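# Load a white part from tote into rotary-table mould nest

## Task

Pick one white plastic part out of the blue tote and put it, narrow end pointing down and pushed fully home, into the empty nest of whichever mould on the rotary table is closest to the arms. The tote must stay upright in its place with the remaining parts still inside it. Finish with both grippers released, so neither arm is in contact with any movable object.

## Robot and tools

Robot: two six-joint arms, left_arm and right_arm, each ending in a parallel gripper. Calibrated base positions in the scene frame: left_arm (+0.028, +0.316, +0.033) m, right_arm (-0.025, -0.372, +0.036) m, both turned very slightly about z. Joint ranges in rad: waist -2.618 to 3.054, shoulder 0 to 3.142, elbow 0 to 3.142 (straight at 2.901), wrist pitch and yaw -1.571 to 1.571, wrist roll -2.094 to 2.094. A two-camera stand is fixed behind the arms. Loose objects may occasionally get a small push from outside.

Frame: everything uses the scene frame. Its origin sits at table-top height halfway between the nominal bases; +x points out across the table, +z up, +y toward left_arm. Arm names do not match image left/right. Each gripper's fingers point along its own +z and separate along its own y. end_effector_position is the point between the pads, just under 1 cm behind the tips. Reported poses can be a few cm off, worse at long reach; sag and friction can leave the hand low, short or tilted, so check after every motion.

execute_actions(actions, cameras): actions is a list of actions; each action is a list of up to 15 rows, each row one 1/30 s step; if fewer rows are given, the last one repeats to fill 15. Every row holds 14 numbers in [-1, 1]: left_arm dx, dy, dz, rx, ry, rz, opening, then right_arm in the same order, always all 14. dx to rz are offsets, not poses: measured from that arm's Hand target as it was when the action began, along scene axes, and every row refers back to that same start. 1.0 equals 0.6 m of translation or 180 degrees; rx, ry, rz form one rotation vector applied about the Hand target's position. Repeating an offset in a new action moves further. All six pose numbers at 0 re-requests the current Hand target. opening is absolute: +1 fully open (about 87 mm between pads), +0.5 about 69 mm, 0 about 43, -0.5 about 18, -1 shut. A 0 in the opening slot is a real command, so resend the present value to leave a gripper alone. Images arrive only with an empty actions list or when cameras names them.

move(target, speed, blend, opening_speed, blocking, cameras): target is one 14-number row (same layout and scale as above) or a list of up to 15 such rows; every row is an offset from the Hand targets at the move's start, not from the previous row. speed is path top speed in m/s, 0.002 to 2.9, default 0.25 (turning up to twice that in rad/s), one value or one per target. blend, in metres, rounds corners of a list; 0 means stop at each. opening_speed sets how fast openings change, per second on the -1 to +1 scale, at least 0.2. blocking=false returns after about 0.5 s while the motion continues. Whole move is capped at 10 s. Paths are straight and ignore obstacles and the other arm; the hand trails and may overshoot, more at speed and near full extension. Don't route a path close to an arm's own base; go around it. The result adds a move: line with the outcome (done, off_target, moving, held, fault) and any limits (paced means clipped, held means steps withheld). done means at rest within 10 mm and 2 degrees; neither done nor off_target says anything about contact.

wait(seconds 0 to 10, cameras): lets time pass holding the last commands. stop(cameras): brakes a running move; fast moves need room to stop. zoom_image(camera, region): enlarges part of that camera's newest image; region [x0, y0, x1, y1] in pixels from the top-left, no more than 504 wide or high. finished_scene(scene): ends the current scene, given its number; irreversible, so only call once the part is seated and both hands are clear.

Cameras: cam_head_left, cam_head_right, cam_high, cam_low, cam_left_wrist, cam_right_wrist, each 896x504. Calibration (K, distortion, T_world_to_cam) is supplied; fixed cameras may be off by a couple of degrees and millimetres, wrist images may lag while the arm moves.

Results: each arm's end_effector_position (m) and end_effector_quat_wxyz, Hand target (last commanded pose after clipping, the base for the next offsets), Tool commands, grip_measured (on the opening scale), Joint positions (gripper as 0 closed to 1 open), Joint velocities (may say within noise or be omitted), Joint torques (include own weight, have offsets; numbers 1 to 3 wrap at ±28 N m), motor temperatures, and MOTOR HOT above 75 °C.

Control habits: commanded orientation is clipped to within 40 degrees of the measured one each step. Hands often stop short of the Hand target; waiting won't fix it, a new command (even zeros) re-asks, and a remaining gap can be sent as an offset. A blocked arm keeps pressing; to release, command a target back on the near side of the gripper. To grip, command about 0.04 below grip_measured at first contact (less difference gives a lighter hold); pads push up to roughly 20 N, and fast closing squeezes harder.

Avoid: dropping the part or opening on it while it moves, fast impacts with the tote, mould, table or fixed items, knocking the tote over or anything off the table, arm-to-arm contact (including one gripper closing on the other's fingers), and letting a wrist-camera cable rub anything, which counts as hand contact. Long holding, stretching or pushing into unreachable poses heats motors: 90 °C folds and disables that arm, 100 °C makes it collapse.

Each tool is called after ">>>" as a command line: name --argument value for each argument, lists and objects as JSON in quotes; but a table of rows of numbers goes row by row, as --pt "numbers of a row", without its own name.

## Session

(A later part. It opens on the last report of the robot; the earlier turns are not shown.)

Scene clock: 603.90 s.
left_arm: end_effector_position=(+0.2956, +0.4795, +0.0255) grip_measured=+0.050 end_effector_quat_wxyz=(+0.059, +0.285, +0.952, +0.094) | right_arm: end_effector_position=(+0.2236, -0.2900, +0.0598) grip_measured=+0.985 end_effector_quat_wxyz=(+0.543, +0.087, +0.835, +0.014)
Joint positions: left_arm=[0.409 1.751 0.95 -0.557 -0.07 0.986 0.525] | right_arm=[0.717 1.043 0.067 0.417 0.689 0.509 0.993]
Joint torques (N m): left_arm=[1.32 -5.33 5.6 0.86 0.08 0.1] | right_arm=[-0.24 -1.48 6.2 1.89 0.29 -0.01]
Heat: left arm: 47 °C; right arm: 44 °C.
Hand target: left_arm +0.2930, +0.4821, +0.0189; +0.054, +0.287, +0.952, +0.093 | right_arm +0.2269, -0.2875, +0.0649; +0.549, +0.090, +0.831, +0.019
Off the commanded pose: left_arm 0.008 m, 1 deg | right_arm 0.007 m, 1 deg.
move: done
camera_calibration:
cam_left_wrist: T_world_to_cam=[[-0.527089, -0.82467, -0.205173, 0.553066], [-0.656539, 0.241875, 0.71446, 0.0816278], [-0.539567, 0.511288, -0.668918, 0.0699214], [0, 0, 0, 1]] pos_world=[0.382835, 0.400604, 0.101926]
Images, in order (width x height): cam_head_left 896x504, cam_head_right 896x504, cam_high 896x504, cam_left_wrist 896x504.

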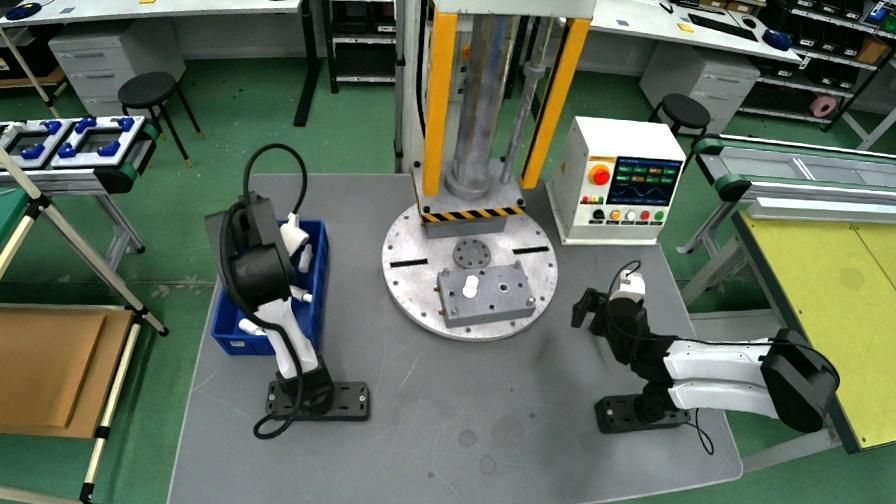

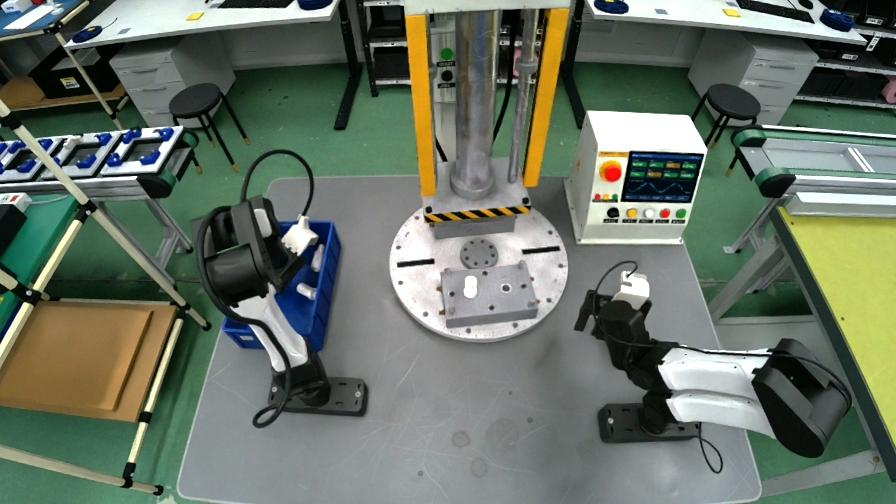

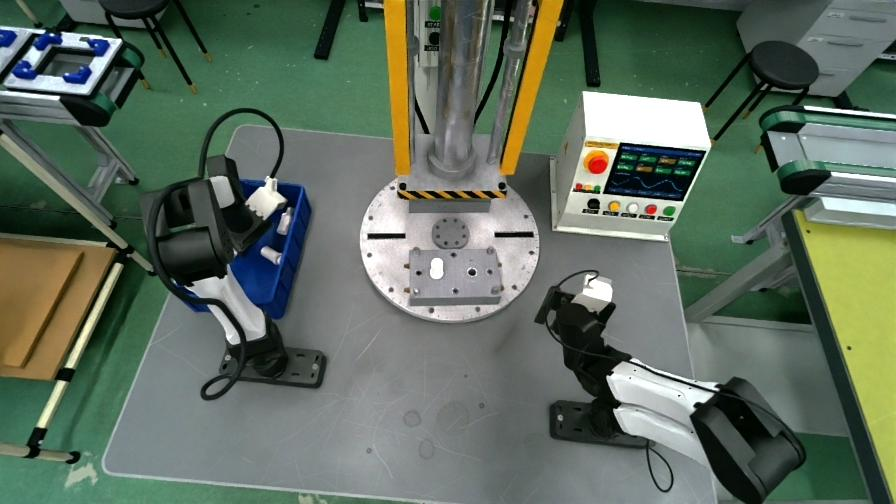

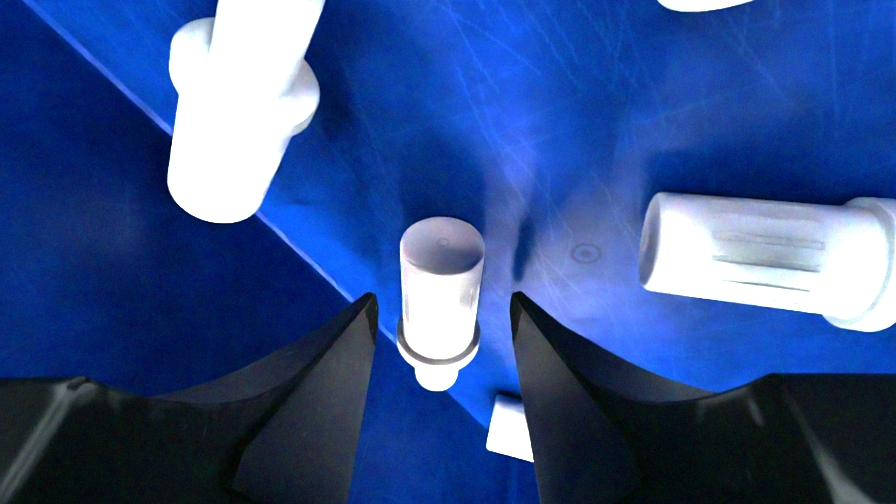

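>>> zoom_image --camera "cam_left_wrist" --region '[340, 190, 560, 410]'

>>> zoom_image --camera "cam_head_left" --region '[190, 130, 350, 290]'

>>> zoom_image --camera "cam_high" --region '[130, 130, 330, 330]'

Scaled by 2.291 from the camera's 896x504 image, which has a finer 1280x720 frame.

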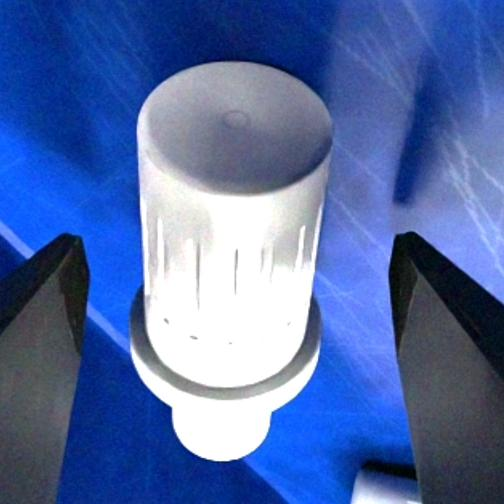

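Scaled by 3.150 from the camera's 896x504 image, which has a finer 1280x720 frame.

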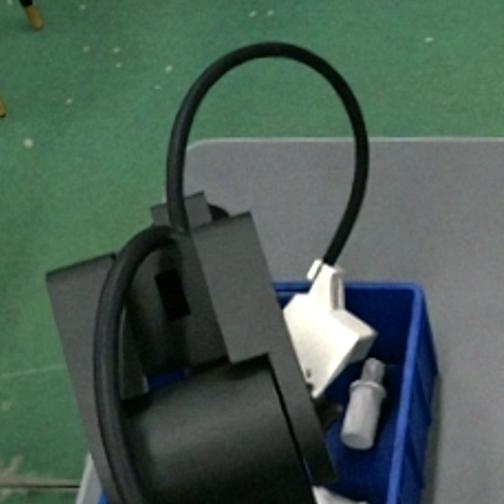

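Scaled by 2.520 from the camera's 896x504 image, which has a finer 1280x720 frame.

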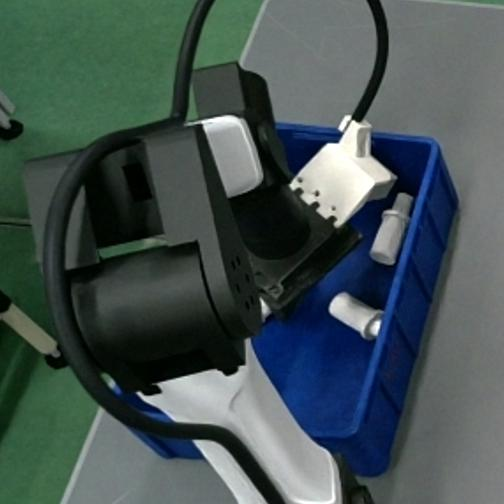

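>>> move --target '[-0.0055, 0.0043, -0.0135, 0, 0, 0, 0.05, 0, 0, 0, 0, 0, 0, 1]' --cameras '["cam_left_wrist"]' --speed 0.04

Scene clock: 642.57 s.
left_arm: end_effector_position=(+0.2919, +0.4820, +0.0188) grip_measured=+0.050 end_effector_quat_wxyz=(+0.058, +0.284, +0.952, +0.094) | right_arm: end_effector_position=(+0.2236, -0.2900, +0.0598) grip_measured=+0.985 end_effector_quat_wxyz=(+0.543, +0.087, +0.835, +0.014)
Joint positions: left_arm=[0.421 1.76 0.929 -0.529 -0.07 0.996 0.525] | right_arm=[0.717 1.043 0.067 0.417 0.689 0.509 0.993]
Joint torques (N m): left_arm=[1.42 -5.07 5.16 0.93 0.11 0.14] | right_arm=[-0.28 -1.32 6.41 1.91 0.3 0]
Heat: left arm: 47 °C; right arm: 44 °C.
Hand target: left_arm +0.2896, +0.4846, +0.0107; +0.053, +0.287, +0.952, +0.093 | right_arm +0.2269, -0.2875, +0.0649; +0.549, +0.090, +0.831, +0.019
Off the commanded pose: left_arm 0.009 m, 1 deg | right_arm 0.007 m, 1 deg.
move: done
camera_calibration:
cam_left_wrist: T_world_to_cam=[[-0.526559, -0.825253, -0.204186, 0.551885], [-0.654568, 0.240301, 0.716795, 0.0835027], [-0.542472, 0.511089, -0.666718, 0.0631502], [0, 0, 0, 1]] pos_world=[0.379516, 0.403104, 0.0949362]
Images, in order (width x height): cam_left_wrist 896x504.

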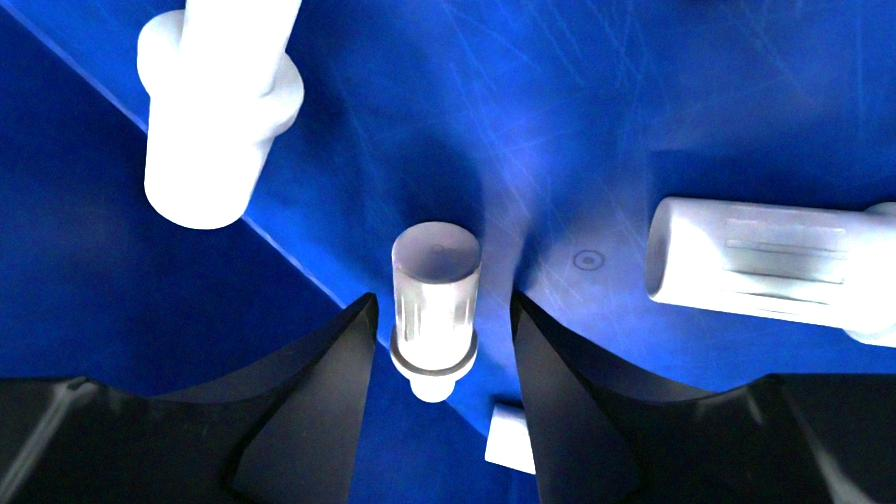

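>>> zoom_image --camera "cam_left_wrist" --region '[340, 190, 580, 430]'

Scaled by 2.100 from the camera's 896x504 image, which has a finer 1280x720 frame.

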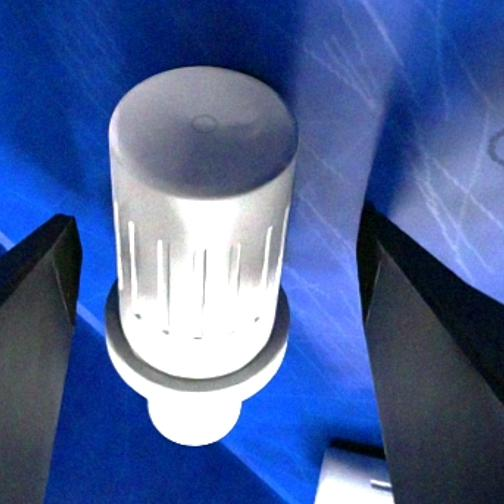

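>>> move --target '[0.0038, -0.0043, 0.0097, 0, 0, 0, -0.6, 0, 0, 0, 0, 0, 0, 1]' --cameras '["cam_left_wrist"]' --speed 0.04 --opening_speed 0.4

Scene clock: 671.13 s.
left_arm: end_effector_position=(+0.2919, +0.4820, +0.0188) grip_measured=-0.343 end_effector_quat_wxyz=(+0.058, +0.284, +0.952, +0.094) | right_arm: end_effector_position=(+0.2236, -0.2900, +0.0598) grip_measured=+0.985 end_effector_quat_wxyz=(+0.543, +0.087, +0.835, +0.014)
Joint positions: left_arm=[0.421 1.76 0.929 -0.529 -0.07 0.996 0.329] | right_arm=[0.717 1.043 0.067 0.417 0.689 0.509 0.993]
Joint torques (N m): left_arm=[0.53 -5.78 6.67 0.66 0.09 0.02] | right_arm=[-0.2 -1.39 6.35 1.91 0.26 -0.01]
Motor temperatures (°C): left_arm=[29 37 45 31 27 29 28] | right_arm=[30 36 44 40 27 28 31]
Heat: left arm: 45 °C; right arm: 44 °C.
Hand target: left_arm +0.2918, +0.4821, +0.0165; +0.053, +0.287, +0.952, +0.093 | right_arm +0.2269, -0.2875, +0.0649; +0.549, +0.090, +0.831, +0.019
Off the commanded pose: left_arm 0.002 m, 1 deg | right_arm 0.007 m, 1 deg.
move: done
camera_calibration:
cam_left_wrist: T_world_to_cam=[[-0.526559, -0.825253, -0.204186, 0.551885], [-0.654568, 0.240301, 0.716795, 0.0835027], [-0.542472, 0.511089, -0.666718, 0.0631502], [0, 0, 0, 1]] pos_world=[0.379516, 0.403104, 0.0949362]
Images, in order (width x height): cam_left_wrist 896x504.

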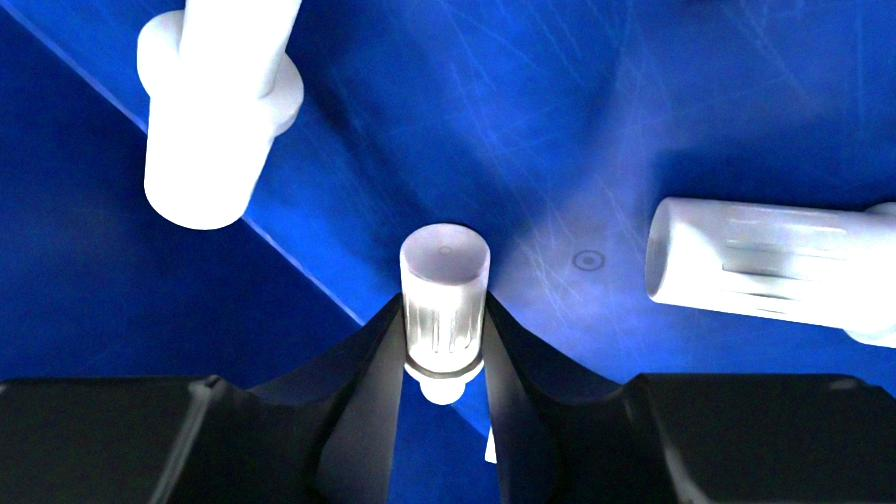

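>>> move --target '[-0.0328, -0.0288, 0.21, 0, 0, 0, -0.6, 0, 0, 0, 0, 0, 0, 1]' --cameras '["cam_left_wrist", "cam_head_right"]' --speed 0.12

Scene clock: 703.70 s.
left_arm: end_effector_position=(+0.2679, +0.4638, +0.1301) grip_measured=-0.343 end_effector_quat_wxyz=(+0.042, +0.288, +0.953, +0.079) | right_arm: end_effector_position=(+0.2236, -0.2900, +0.0598) grip_measured=+0.985 end_effector_quat_wxyz=(+0.543, +0.087, +0.835, +0.014)
Joint positions: left_arm=[0.396 1.535 1.164 -1.035 -0.07 0.977 0.329] | right_arm=[0.717 1.043 0.067 0.417 0.689 0.509 0.993]
Joint torques (N m): left_arm=[0.09 -7.15 9.61 0.48 0.03 -0.06] | right_arm=[-0.35 -1.42 6.22 1.92 0.3 -0.02]
Heat: left arm: 45 °C; right arm: 44 °C.
Hand target: left_arm +0.2722, +0.4647, +0.1426; +0.053, +0.287, +0.952, +0.093 | right_arm +0.2269, -0.2875, +0.0649; +0.549, +0.090, +0.831, +0.019
Off the commanded pose: left_arm 0.013 m, 2 deg | right_arm 0.007 m, 1 deg.
move: off_target (left_arm)
camera_calibration:
cam_left_wrist: T_world_to_cam=[[-0.538458, -0.825871, -0.167334, 0.545771], [-0.62469, 0.257956, 0.737035, -0.026404], [-0.565531, 0.501395, -0.654812, 0.14264], [0, 0, 0, 1]] pos_world=[0.358048, 0.386029, 0.204189]
Images, in order (width x height): cam_head_right 896x504, cam_left_wrist 896x504.

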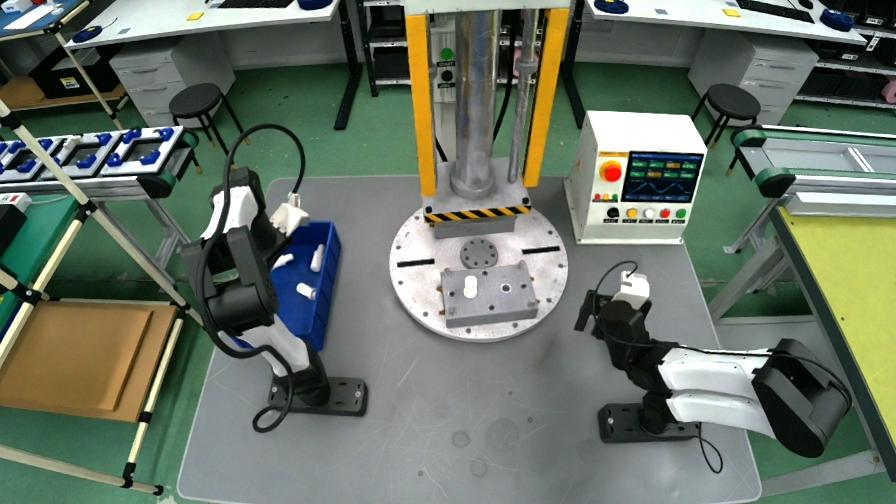

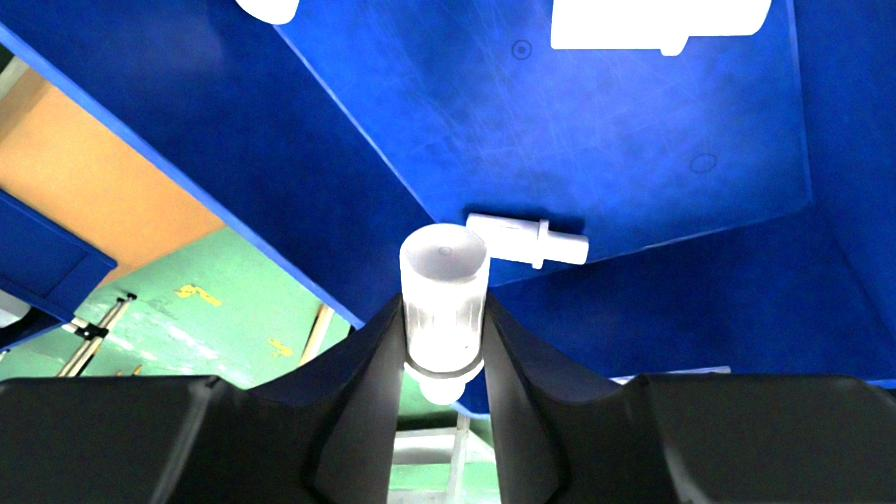

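>>> zoom_image --camera "cam_left_wrist" --region '[340, 200, 560, 420]'

Scaled by 2.291 from the camera's 896x504 image, which has a finer 1280x720 frame.

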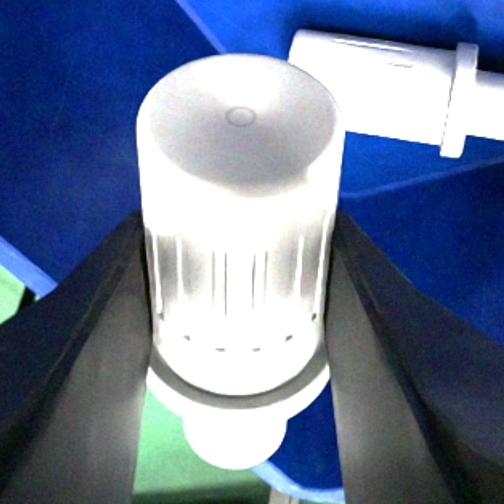

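>>> move --pt "-0.0037 -0.0412 0.129 0 0 0 -0.6 0 0 0 0 0 0 1" --pt "0.0297 -0.3578 0.129 -0.0622 0.0249 0.0617 -0.6 0 0 0 0 0 0 1" --pt "0.0297 -0.4412 -0.071 -0.0622 0.0249 0.0617 -0.6 0 0 0 0 0 0 1" --cameras '["all"]' --speed 0.2 --blend '[0.04, 0.04, 0]'

Scene clock: 739.00 s.
left_arm: end_effector_position=(+0.2900, +0.2027, +0.1055) grip_measured=-0.343 end_effector_quat_wxyz=(+0.038, +0.192, +0.981, -0.005) | right_arm: end_effector_position=(+0.2236, -0.2900, +0.0598) grip_measured=+0.985 end_effector_quat_wxyz=(+0.543, +0.087, +0.835, +0.014)
Joint positions: left_arm=[-0.397 1.728 1.291 -1.058 -0.006 -0.021 0.329] | right_arm=[0.717 1.043 0.067 0.417 0.689 0.509 0.993]
Joint torques (N m): left_arm=[0.32 -5.9 6.37 0.62 0.14 -0.07] | right_arm=[-0.31 -1.42 6.45 1.93 0.28 -0.01]
Heat: left arm: 48 °C; right arm: 44 °C.
Hand target: left_arm +0.2900, +0.2000, +0.1000; +0.035, +0.190, +0.981, -0.006 | right_arm +0.2269, -0.2875, +0.0649; +0.549, +0.090, +0.831, +0.019
Off the commanded pose: left_arm 0.006 m, 0 deg | right_arm 0.007 m, 1 deg.
move: done
camera_calibration:
cam_left_wrist: T_world_to_cam=[[-0.372268, -0.928119, 0.00343765, 0.29236], [-0.64253, 0.260388, 0.720662, 0.0792412], [-0.669755, 0.266071, -0.693278, 0.351996], [0, 0, 0, 1]] pos_world=[0.395502, 0.157056, 0.18592]

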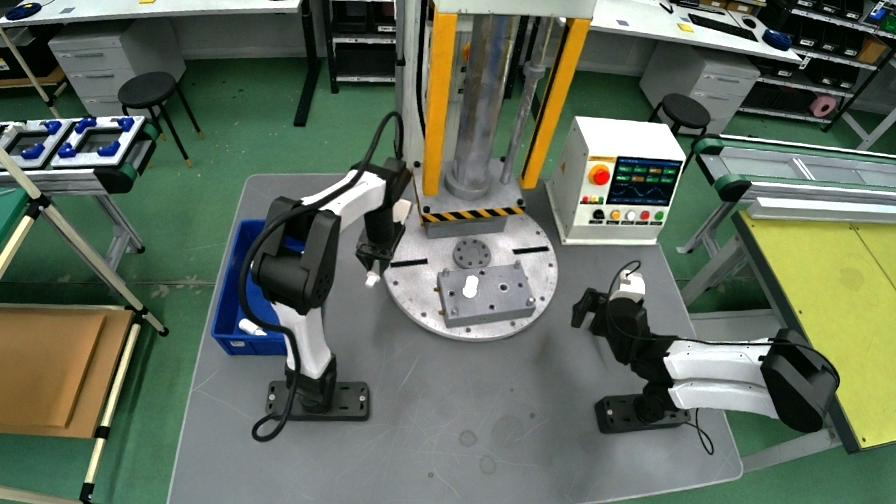

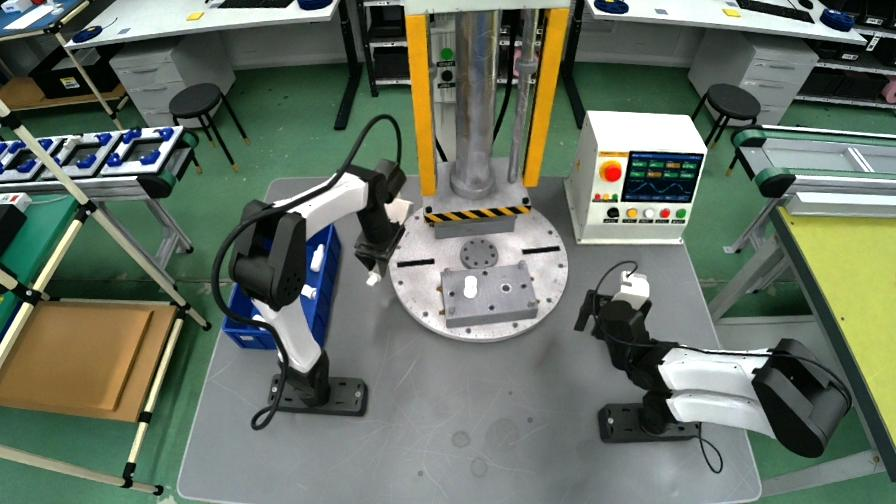

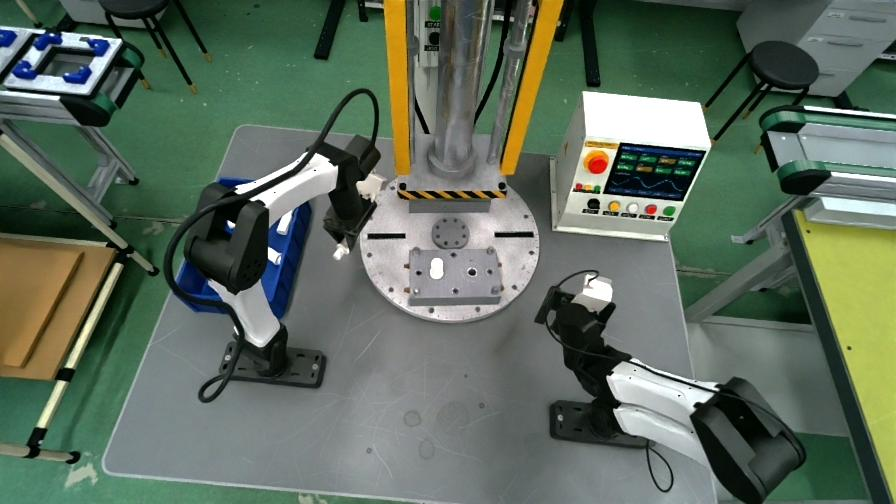

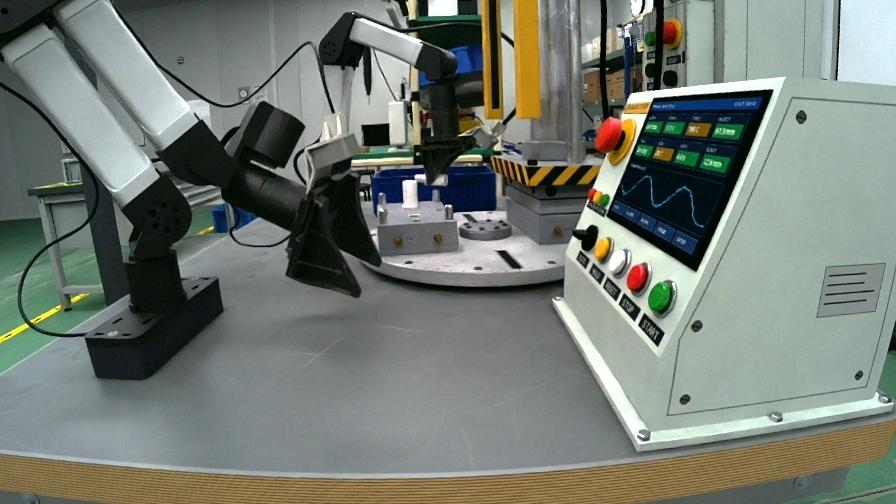

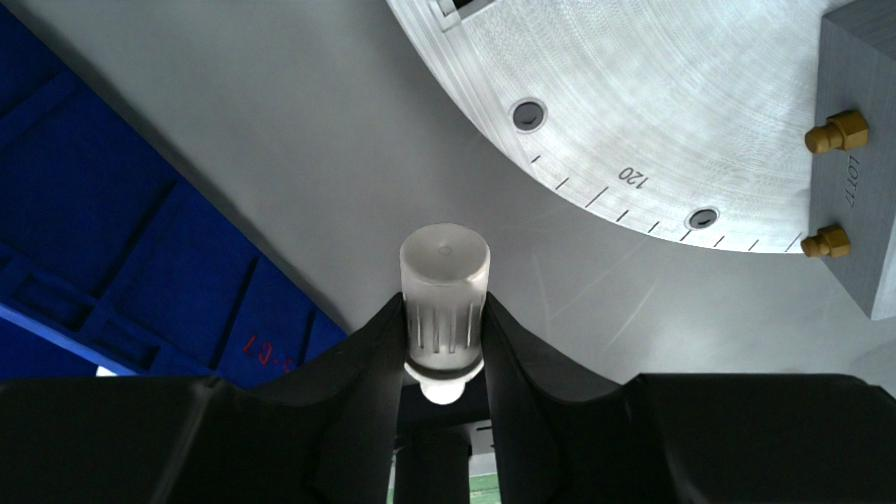

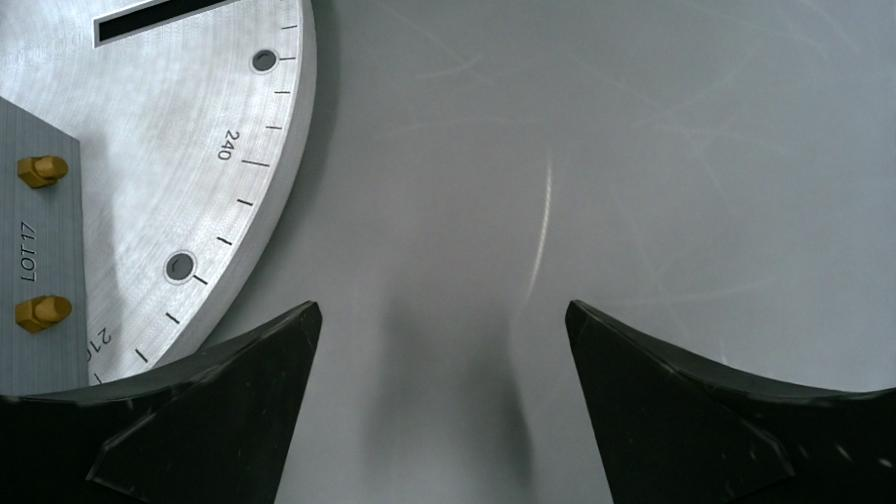

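>>> move --target '[0, 0, -0.12, 0, 0, 0, -0.6, 0, 0, 0, 0, 0, 0, 1]' --cameras '["cam_left_wrist", "cam_low", "cam_head_right"]' --speed 0.1

>>> zoom_image --camera "cam_low" --region '[360, 100, 520, 240]'

Scene clock: 749.33 s.
left_arm: end_effector_position=(+0.2884, +0.2035, +0.0345) grip_measured=-0.343 end_effector_quat_wxyz=(+0.032, +0.192, +0.981, -0.004) | right_arm: end_effector_position=(+0.2236, -0.2900, +0.0598) grip_measured=+0.985 end_effector_quat_wxyz=(+0.543, +0.087, +0.835, +0.014)
Joint positions: left_arm=[-0.397 1.821 1.105 -0.79 -0.007 -0.022 0.329] | right_arm=[0.717 1.043 0.067 0.417 0.689 0.509 0.993]
Joint torques (N m): left_arm=[0.31 -5.97 5.83 0.74 0.15 -0.07] | right_arm=[-0.31 -1.51 6.3 1.92 0.27 -0.02]
Heat: left arm: 48 °C; right arm: 44 °C.
Hand target: left_arm +0.2900, +0.2000, +0.0280; +0.035, +0.190, +0.981, -0.006 | right_arm +0.2269, -0.2875, +0.0649; +0.549, +0.090, +0.831, +0.019
Off the commanded pose: left_arm 0.008 m, 0 deg | right_arm 0.007 m, 1 deg.
move: done
camera_calibration:
cam_left_wrist: T_world_to_cam=[[-0.371854, -0.928287, 0.00276223, 0.292661], [-0.635599, 0.256775, 0.728066, 0.127721], [-0.676563, 0.268979, -0.685501, 0.302631], [0, 0, 0, 1]] pos_world=[0.394755, 0.157477, 0.113656]
Images, in order (width x height): cam_head_right 896x504, cam_low 896x504, cam_left_wrist 896x504.

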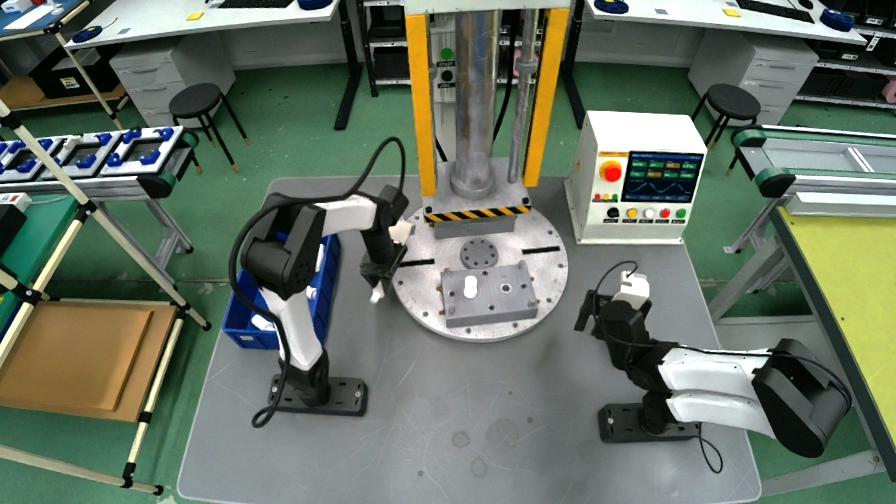

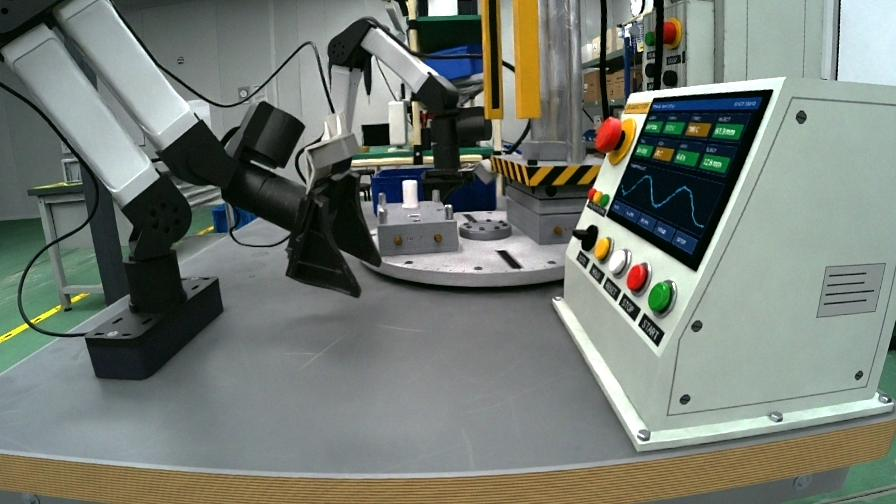

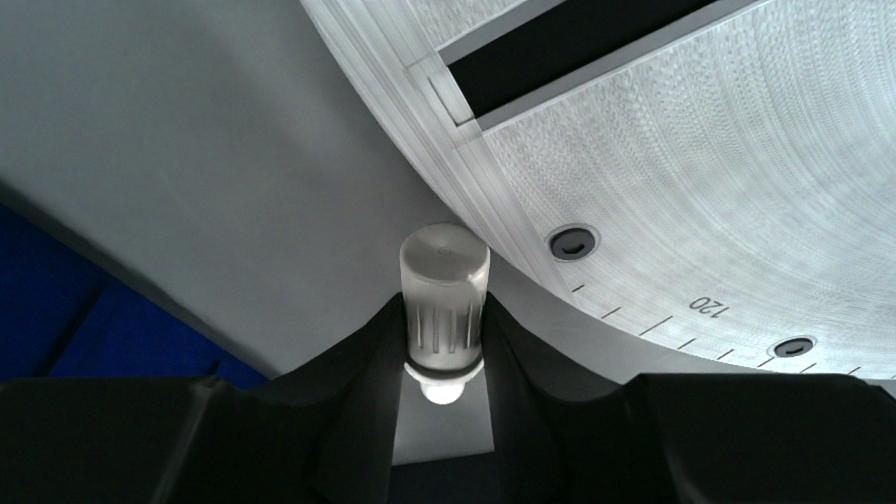

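Scaled by 3.150 from the camera's 896x504 image, which has a finer 1280x720 frame.

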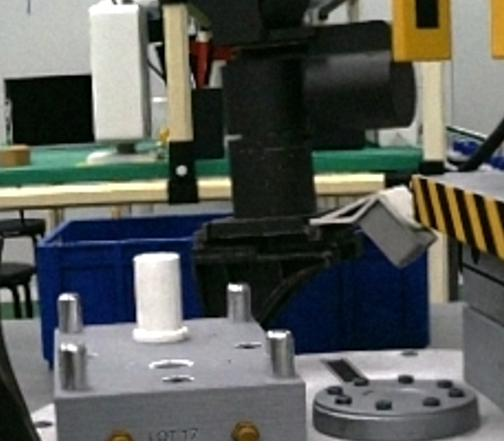

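>>> move --pt "-0.0533 0.0583 0.0117 0 0 0 -0.6 0 0 0 0 0 0 1" --pt "-0.0533 0.0583 -0.0133 0 0 0 -0.6 0 0 0 0 0 0 1" --cameras '["cam_left_wrist"]' --speed '[0.08, 0.05]'

Scene clock: 760.60 s.
left_arm: end_effector_position=(+0.2575, +0.2347, +0.0228) grip_measured=-0.343 end_effector_quat_wxyz=(+0.032, +0.188, +0.982, -0.002) | right_arm: end_effector_position=(+0.2236, -0.2900, +0.0598) grip_measured=+0.985 end_effector_quat_wxyz=(+0.543, +0.087, +0.835, +0.014)
Joint positions: left_arm=[-0.338 1.705 0.908 -0.71 -0.007 0.029 0.329] | right_arm=[0.717 1.043 0.067 0.417 0.689 0.509 0.993]
Joint torques (N m): left_arm=[1.24 -5.98 5.33 0.65 0.2 0.11] | right_arm=[-0.35 -1.47 6.3 1.93 0.29 0]
Heat: left arm: 47 °C; right arm: 44 °C.
Hand target: left_arm +0.2582, +0.2350, +0.0201; +0.035, +0.190, +0.981, -0.006 | right_arm +0.2269, -0.2875, +0.0649; +0.549, +0.090, +0.831, +0.019
Off the commanded pose: left_arm 0.003 m, 1 deg | right_arm 0.007 m, 1 deg.
move: done
camera_calibration:
cam_left_wrist: T_world_to_cam=[[-0.364317, -0.931275, -0.000456534, 0.308971], [-0.637821, 0.24916, 0.728769, 0.110945], [-0.67857, 0.265794, -0.68476, 0.266474], [0, 0, 0, 1]] pos_world=[0.364148, 0.189266, 0.101759]
Images, in order (width x height): cam_left_wrist 896x504.

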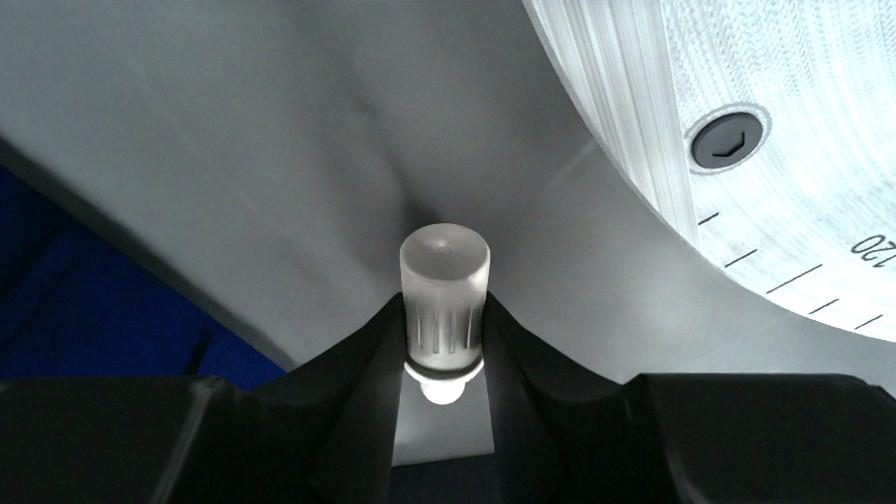

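>>> move --target '[0, 0, -0.0083, 0, 0, 0, -0.6, 0, 0, 0, 0, 0, 0, 1]' --cameras '["cam_left_wrist"]' --speed 0.02

>>> zoom_image --camera "cam_left_wrist" --region '[340, 180, 560, 420]'

Scene clock: 767.13 s.
left_arm: end_effector_position=(+0.2587, +0.2342, +0.0203) grip_measured=-0.343 end_effector_quat_wxyz=(+0.037, +0.188, +0.981, -0.003) | right_arm: end_effector_position=(+0.2236, -0.2900, +0.0598) grip_measured=+0.985 end_effector_quat_wxyz=(+0.543, +0.087, +0.835, +0.014)
Joint positions: left_arm=[-0.338 1.705 0.898 -0.689 -0.007 0.029 0.329] | right_arm=[0.717 1.043 0.067 0.417 0.689 0.509 0.993]
Joint torques (N m): left_arm=[1.22 -5.18 5.29 0.64 0.2 0.11] | right_arm=[-0.34 -1.42 6.35 1.89 0.28 0.01]
Heat: left arm: 47 °C; right arm: 44 °C.
Hand target: left_arm +0.2581, +0.2350, +0.0151; +0.035, +0.190, +0.981, -0.006 | right_arm +0.2269, -0.2875, +0.0649; +0.549, +0.090, +0.831, +0.019
Off the commanded pose: left_arm 0.005 m, 1 deg | right_arm 0.007 m, 1 deg.
move: done
camera_calibration:
cam_left_wrist: T_world_to_cam=[[-0.36426, -0.931297, -0.000731421, 0.309035], [-0.645098, 0.251752, 0.721436, 0.11506], [-0.671687, 0.263262, -0.692481, 0.264708], [0, 0, 0, 1]] pos_world=[0.364595, 0.189149, 0.100523]
Images, in order (width x height): cam_left_wrist 896x504.

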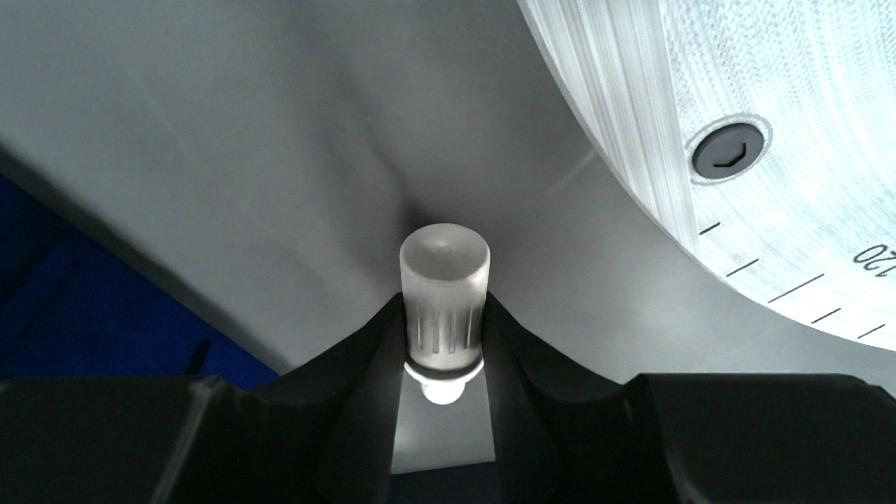

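Scaled by 2.100 from the camera's 896x504 image, which has a finer 1280x720 frame.

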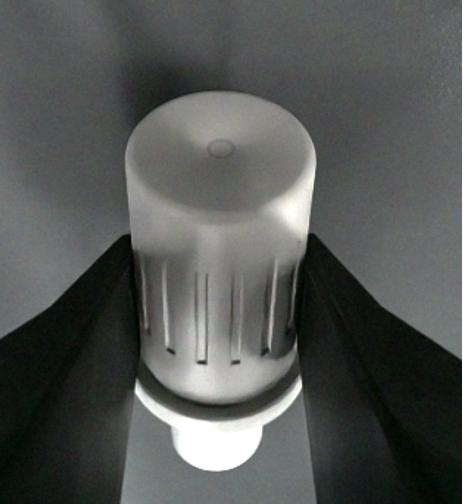

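>>> move --target '[0, 0, -0.0083, 0, 0, 0, -0.6, 0, 0, 0, 0, 0, 0, 1]' --cameras '[]' --speed 0.02

Scene clock: 776.20 s.
left_arm: end_effector_position=(+0.2591, +0.2341, +0.0162) grip_measured=-0.343 end_effector_quat_wxyz=(+0.039, +0.188, +0.981, -0.003) | right_arm: end_effector_position=(+0.2236, -0.2900, +0.0598) grip_measured=+0.985 end_effector_quat_wxyz=(+0.543, +0.087, +0.835, +0.014)
Joint positions: left_arm=[-0.338 1.713 0.888 -0.668 -0.007 0.029 0.329] | right_arm=[0.717 1.043 0.067 0.417 0.689 0.509 0.993]
Joint torques (N m): left_arm=[1.24 -4.83 5.29 0.61 0.19 0.12] | right_arm=[-0.31 -1.52 6.34 1.93 0.28 0.01]
Heat: left arm: 46 °C; right arm: 44 °C.
Hand target: left_arm +0.2582, +0.2350, +0.0101; +0.035, +0.190, +0.981, -0.006 | right_arm +0.2269, -0.2875, +0.0649; +0.549, +0.090, +0.831, +0.019
Off the commanded pose: left_arm 0.006 m, 1 deg | right_arm 0.007 m, 1 deg.
move: done
No camera images: "cameras" was empty.

>>> move --target '[0, 0, -0.0067, 0, 0, 0, -0.6, 0, 0, 0, 0, 0, 0, 1]' --cameras '["cam_left_wrist"]' --speed 0.02

Scene clock: 781.10 s.
left_arm: end_effector_position=(+0.2599, +0.2338, +0.0144) grip_measured=-0.343 end_effector_quat_wxyz=(+0.041, +0.188, +0.981, -0.003) | right_arm: end_effector_position=(+0.2236, -0.2900, +0.0598) grip_measured=+0.985 end_effector_quat_wxyz=(+0.543, +0.087, +0.835, +0.014)
Joint positions: left_arm=[-0.338 1.717 0.884 -0.657 -0.007 0.029 0.329] | right_arm=[0.717 1.043 0.067 0.417 0.689 0.509 0.993]
Joint torques (N m): left_arm=[1.25 -4.46 4.82 0.73 0.2 0.11] | right_arm=[-0.38 -1.42 6.34 1.91 0.28 0.01]
Heat: left arm: 46 °C; right arm: 44 °C.
Hand target: left_arm +0.2581, +0.2351, +0.0060; +0.035, +0.190, +0.981, -0.006 | right_arm +0.2269, -0.2875, +0.0649; +0.549, +0.090, +0.831, +0.019
Off the commanded pose: left_arm 0.009 m, 1 deg | right_arm 0.007 m, 1 deg.
move: done
camera_calibration:
cam_left_wrist: T_world_to_cam=[[-0.364357, -0.931259, -0.000834617, 0.309009], [-0.649678, 0.253546, 0.716682, 0.120958], [-0.667205, 0.26167, -0.6974, 0.260869], [0, 0, 0, 1]] pos_world=[0.365226, 0.188838, 0.0954998]
Images, in order (width x height): cam_left_wrist 896x504.

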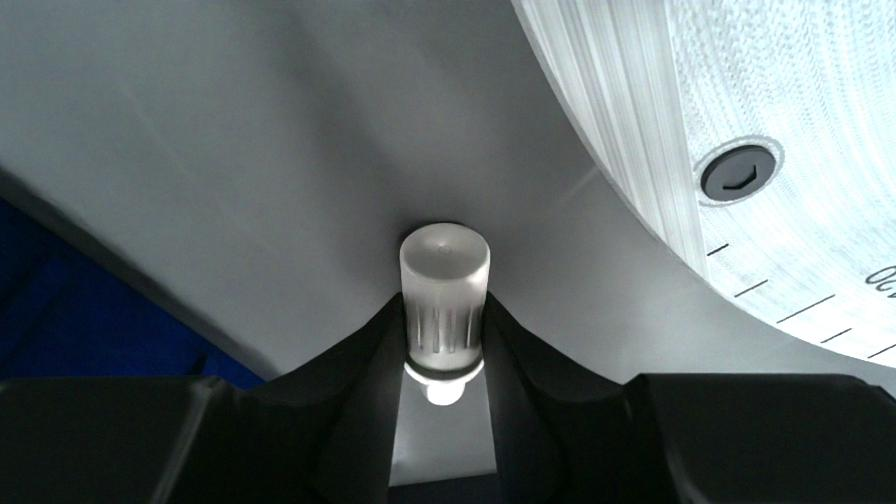

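>>> zoom_image --camera "cam_left_wrist" --region '[340, 180, 560, 420]'

>>> zoom_image --camera "cam_left_wrist" --region '[395, 340, 495, 420]'

Scaled by 2.100 from the camera's 896x504 image, which has a finer 1280x720 frame.

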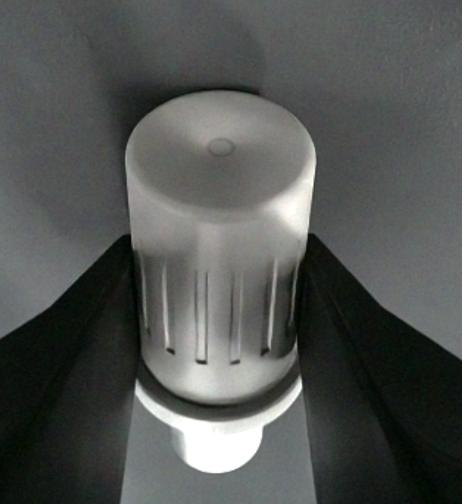

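Scaled by 5.040 from the camera's 896x504 image, which has a finer 1280x720 frame.

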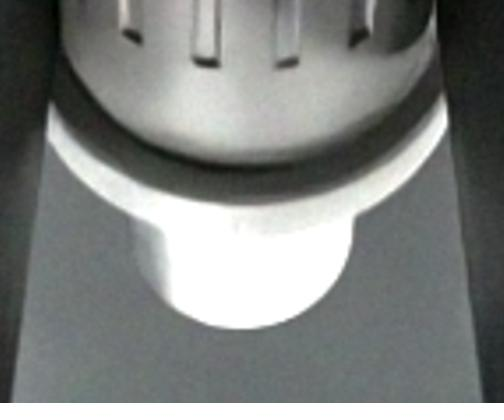

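>>> move --target '[0, 0, -0.005, 0, 0, 0, -0.6, 0, 0, 0, 0, 0, 0, 1]' --cameras '["cam_left_wrist"]' --speed 0.02

>>> zoom_image --camera "cam_left_wrist" --region '[340, 180, 560, 420]'

Scene clock: 811.47 s.
left_arm: end_effector_position=(+0.2600, +0.2337, +0.0144) grip_measured=-0.343 end_effector_quat_wxyz=(+0.041, +0.188, +0.981, -0.003) | right_arm: end_effector_position=(+0.2236, -0.2900, +0.0598) grip_measured=+0.985 end_effector_quat_wxyz=(+0.543, +0.087, +0.835, +0.014)
Joint positions: left_arm=[-0.338 1.717 0.884 -0.656 -0.007 0.029 0.329] | right_arm=[0.717 1.043 0.067 0.417 0.689 0.509 0.993]
Joint torques (N m): left_arm=[1.25 -4 4.26 0.85 0.19 0.11] | right_arm=[-0.31 -1.42 6.39 1.91 0.27 -0.01]
Heat: left arm: 44 °C; right arm: 44 °C.
Hand target: left_arm +0.2581, +0.2351, +0.0030; +0.035, +0.190, +0.981, -0.006 | right_arm +0.2269, -0.2875, +0.0649; +0.549, +0.090, +0.831, +0.019
Off the commanded pose: left_arm 0.012 m, 1 deg | right_arm 0.007 m, 1 deg.
move: off_target (left_arm)
camera_calibration:
cam_left_wrist: T_world_to_cam=[[-0.364332, -0.931269, -0.000832424, 0.309002], [-0.649932, 0.253626, 0.716423, 0.121062], [-0.666971, 0.261557, -0.697666, 0.260831], [0, 0, 0, 1]] pos_world=[0.365228, 0.188837, 0.0954985]
Images, in order (width x height): cam_left_wrist 896x504.

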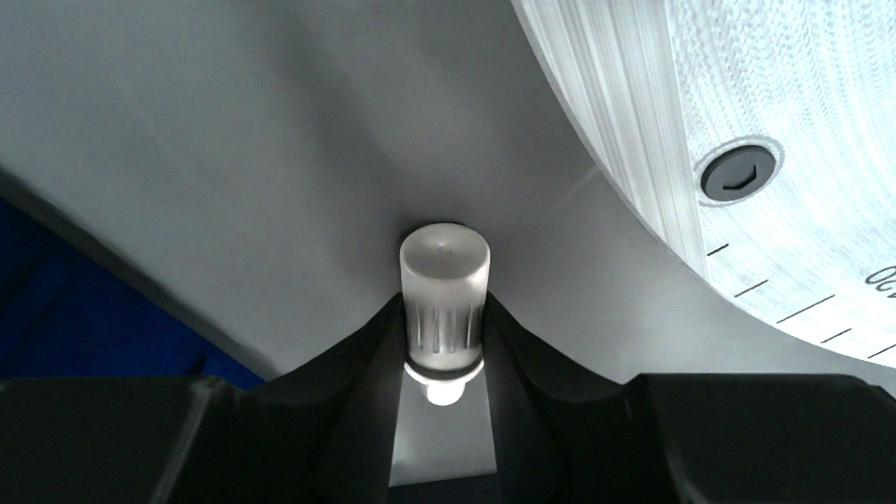

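Scaled by 2.100 from the camera's 896x504 image, which has a finer 1280x720 frame.

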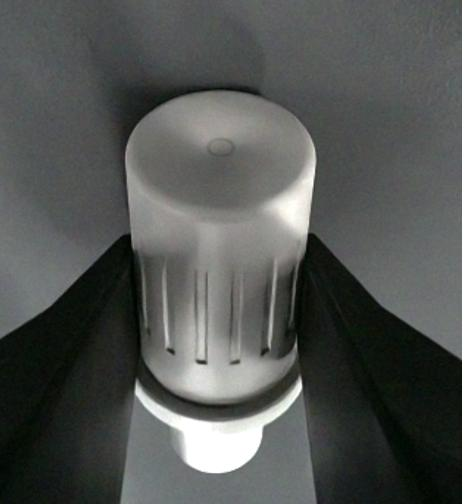

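>>> move --pt "0.0032 -0.0023 0.017 0 0 0 -0.6 0 0 0 0 0 0 1" --pt "0.0032 -0.0023 0.017 0 0 0 0.05 0 0 0 0 0 0 1" --cameras '["cam_left_wrist"]' --speed 0.02 --opening_speed 0.4

Scene clock: 822.23 s.
left_arm: end_effector_position=(+0.2596, +0.2339, +0.0145) grip_measured=+0.050 end_effector_quat_wxyz=(+0.040, +0.188, +0.981, -0.003) | right_arm: end_effector_position=(+0.2236, -0.2900, +0.0598) grip_measured=+0.985 end_effector_quat_wxyz=(+0.543, +0.087, +0.835, +0.014)
Joint positions: left_arm=[-0.338 1.717 0.884 -0.658 -0.007 0.029 0.525] | right_arm=[0.717 1.043 0.067 0.417 0.689 0.509 0.993]
Joint torques (N m): left_arm=[1.03 -5.07 7.08 0.41 0.19 0.1] | right_arm=[-0.35 -1.48 6.34 1.92 0.3 0]
Heat: left arm: 44 °C; right arm: 44 °C.
Hand target: left_arm +0.2600, +0.2337, +0.0132; +0.035, +0.190, +0.981, -0.006 | right_arm +0.2269, -0.2875, +0.0649; +0.549, +0.090, +0.831, +0.019
Off the commanded pose: left_arm 0.001 m, 1 deg | right_arm 0.007 m, 1 deg.
move: done
camera_calibration:
cam_left_wrist: T_world_to_cam=[[-0.364358, -0.931258, -0.000869163, 0.309033], [-0.64895, 0.253234, 0.717451, 0.120587], [-0.667912, 0.261973, -0.696608, 0.260764], [0, 0, 0, 1]] pos_world=[0.365021, 0.18894, 0.0954035]
Images, in order (width x height): cam_left_wrist 896x504.

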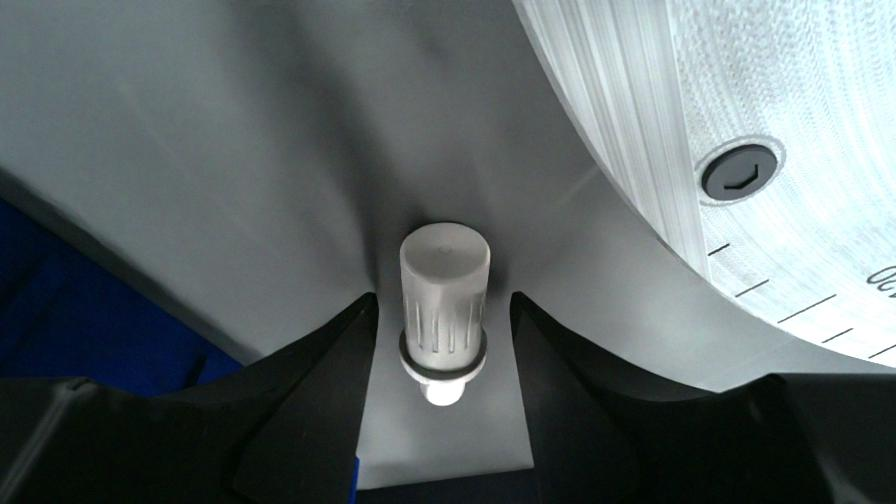

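>>> zoom_image --camera "cam_left_wrist" --region '[370, 200, 530, 420]'

Scaled by 2.291 from the camera's 896x504 image, which has a finer 1280x720 frame.

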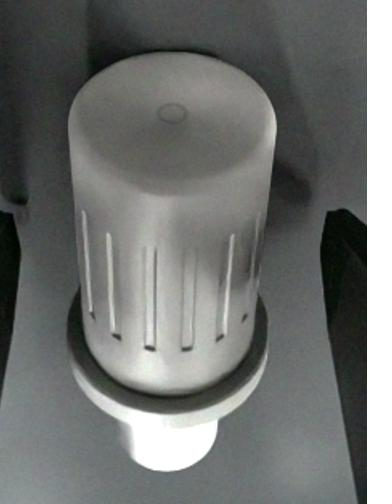

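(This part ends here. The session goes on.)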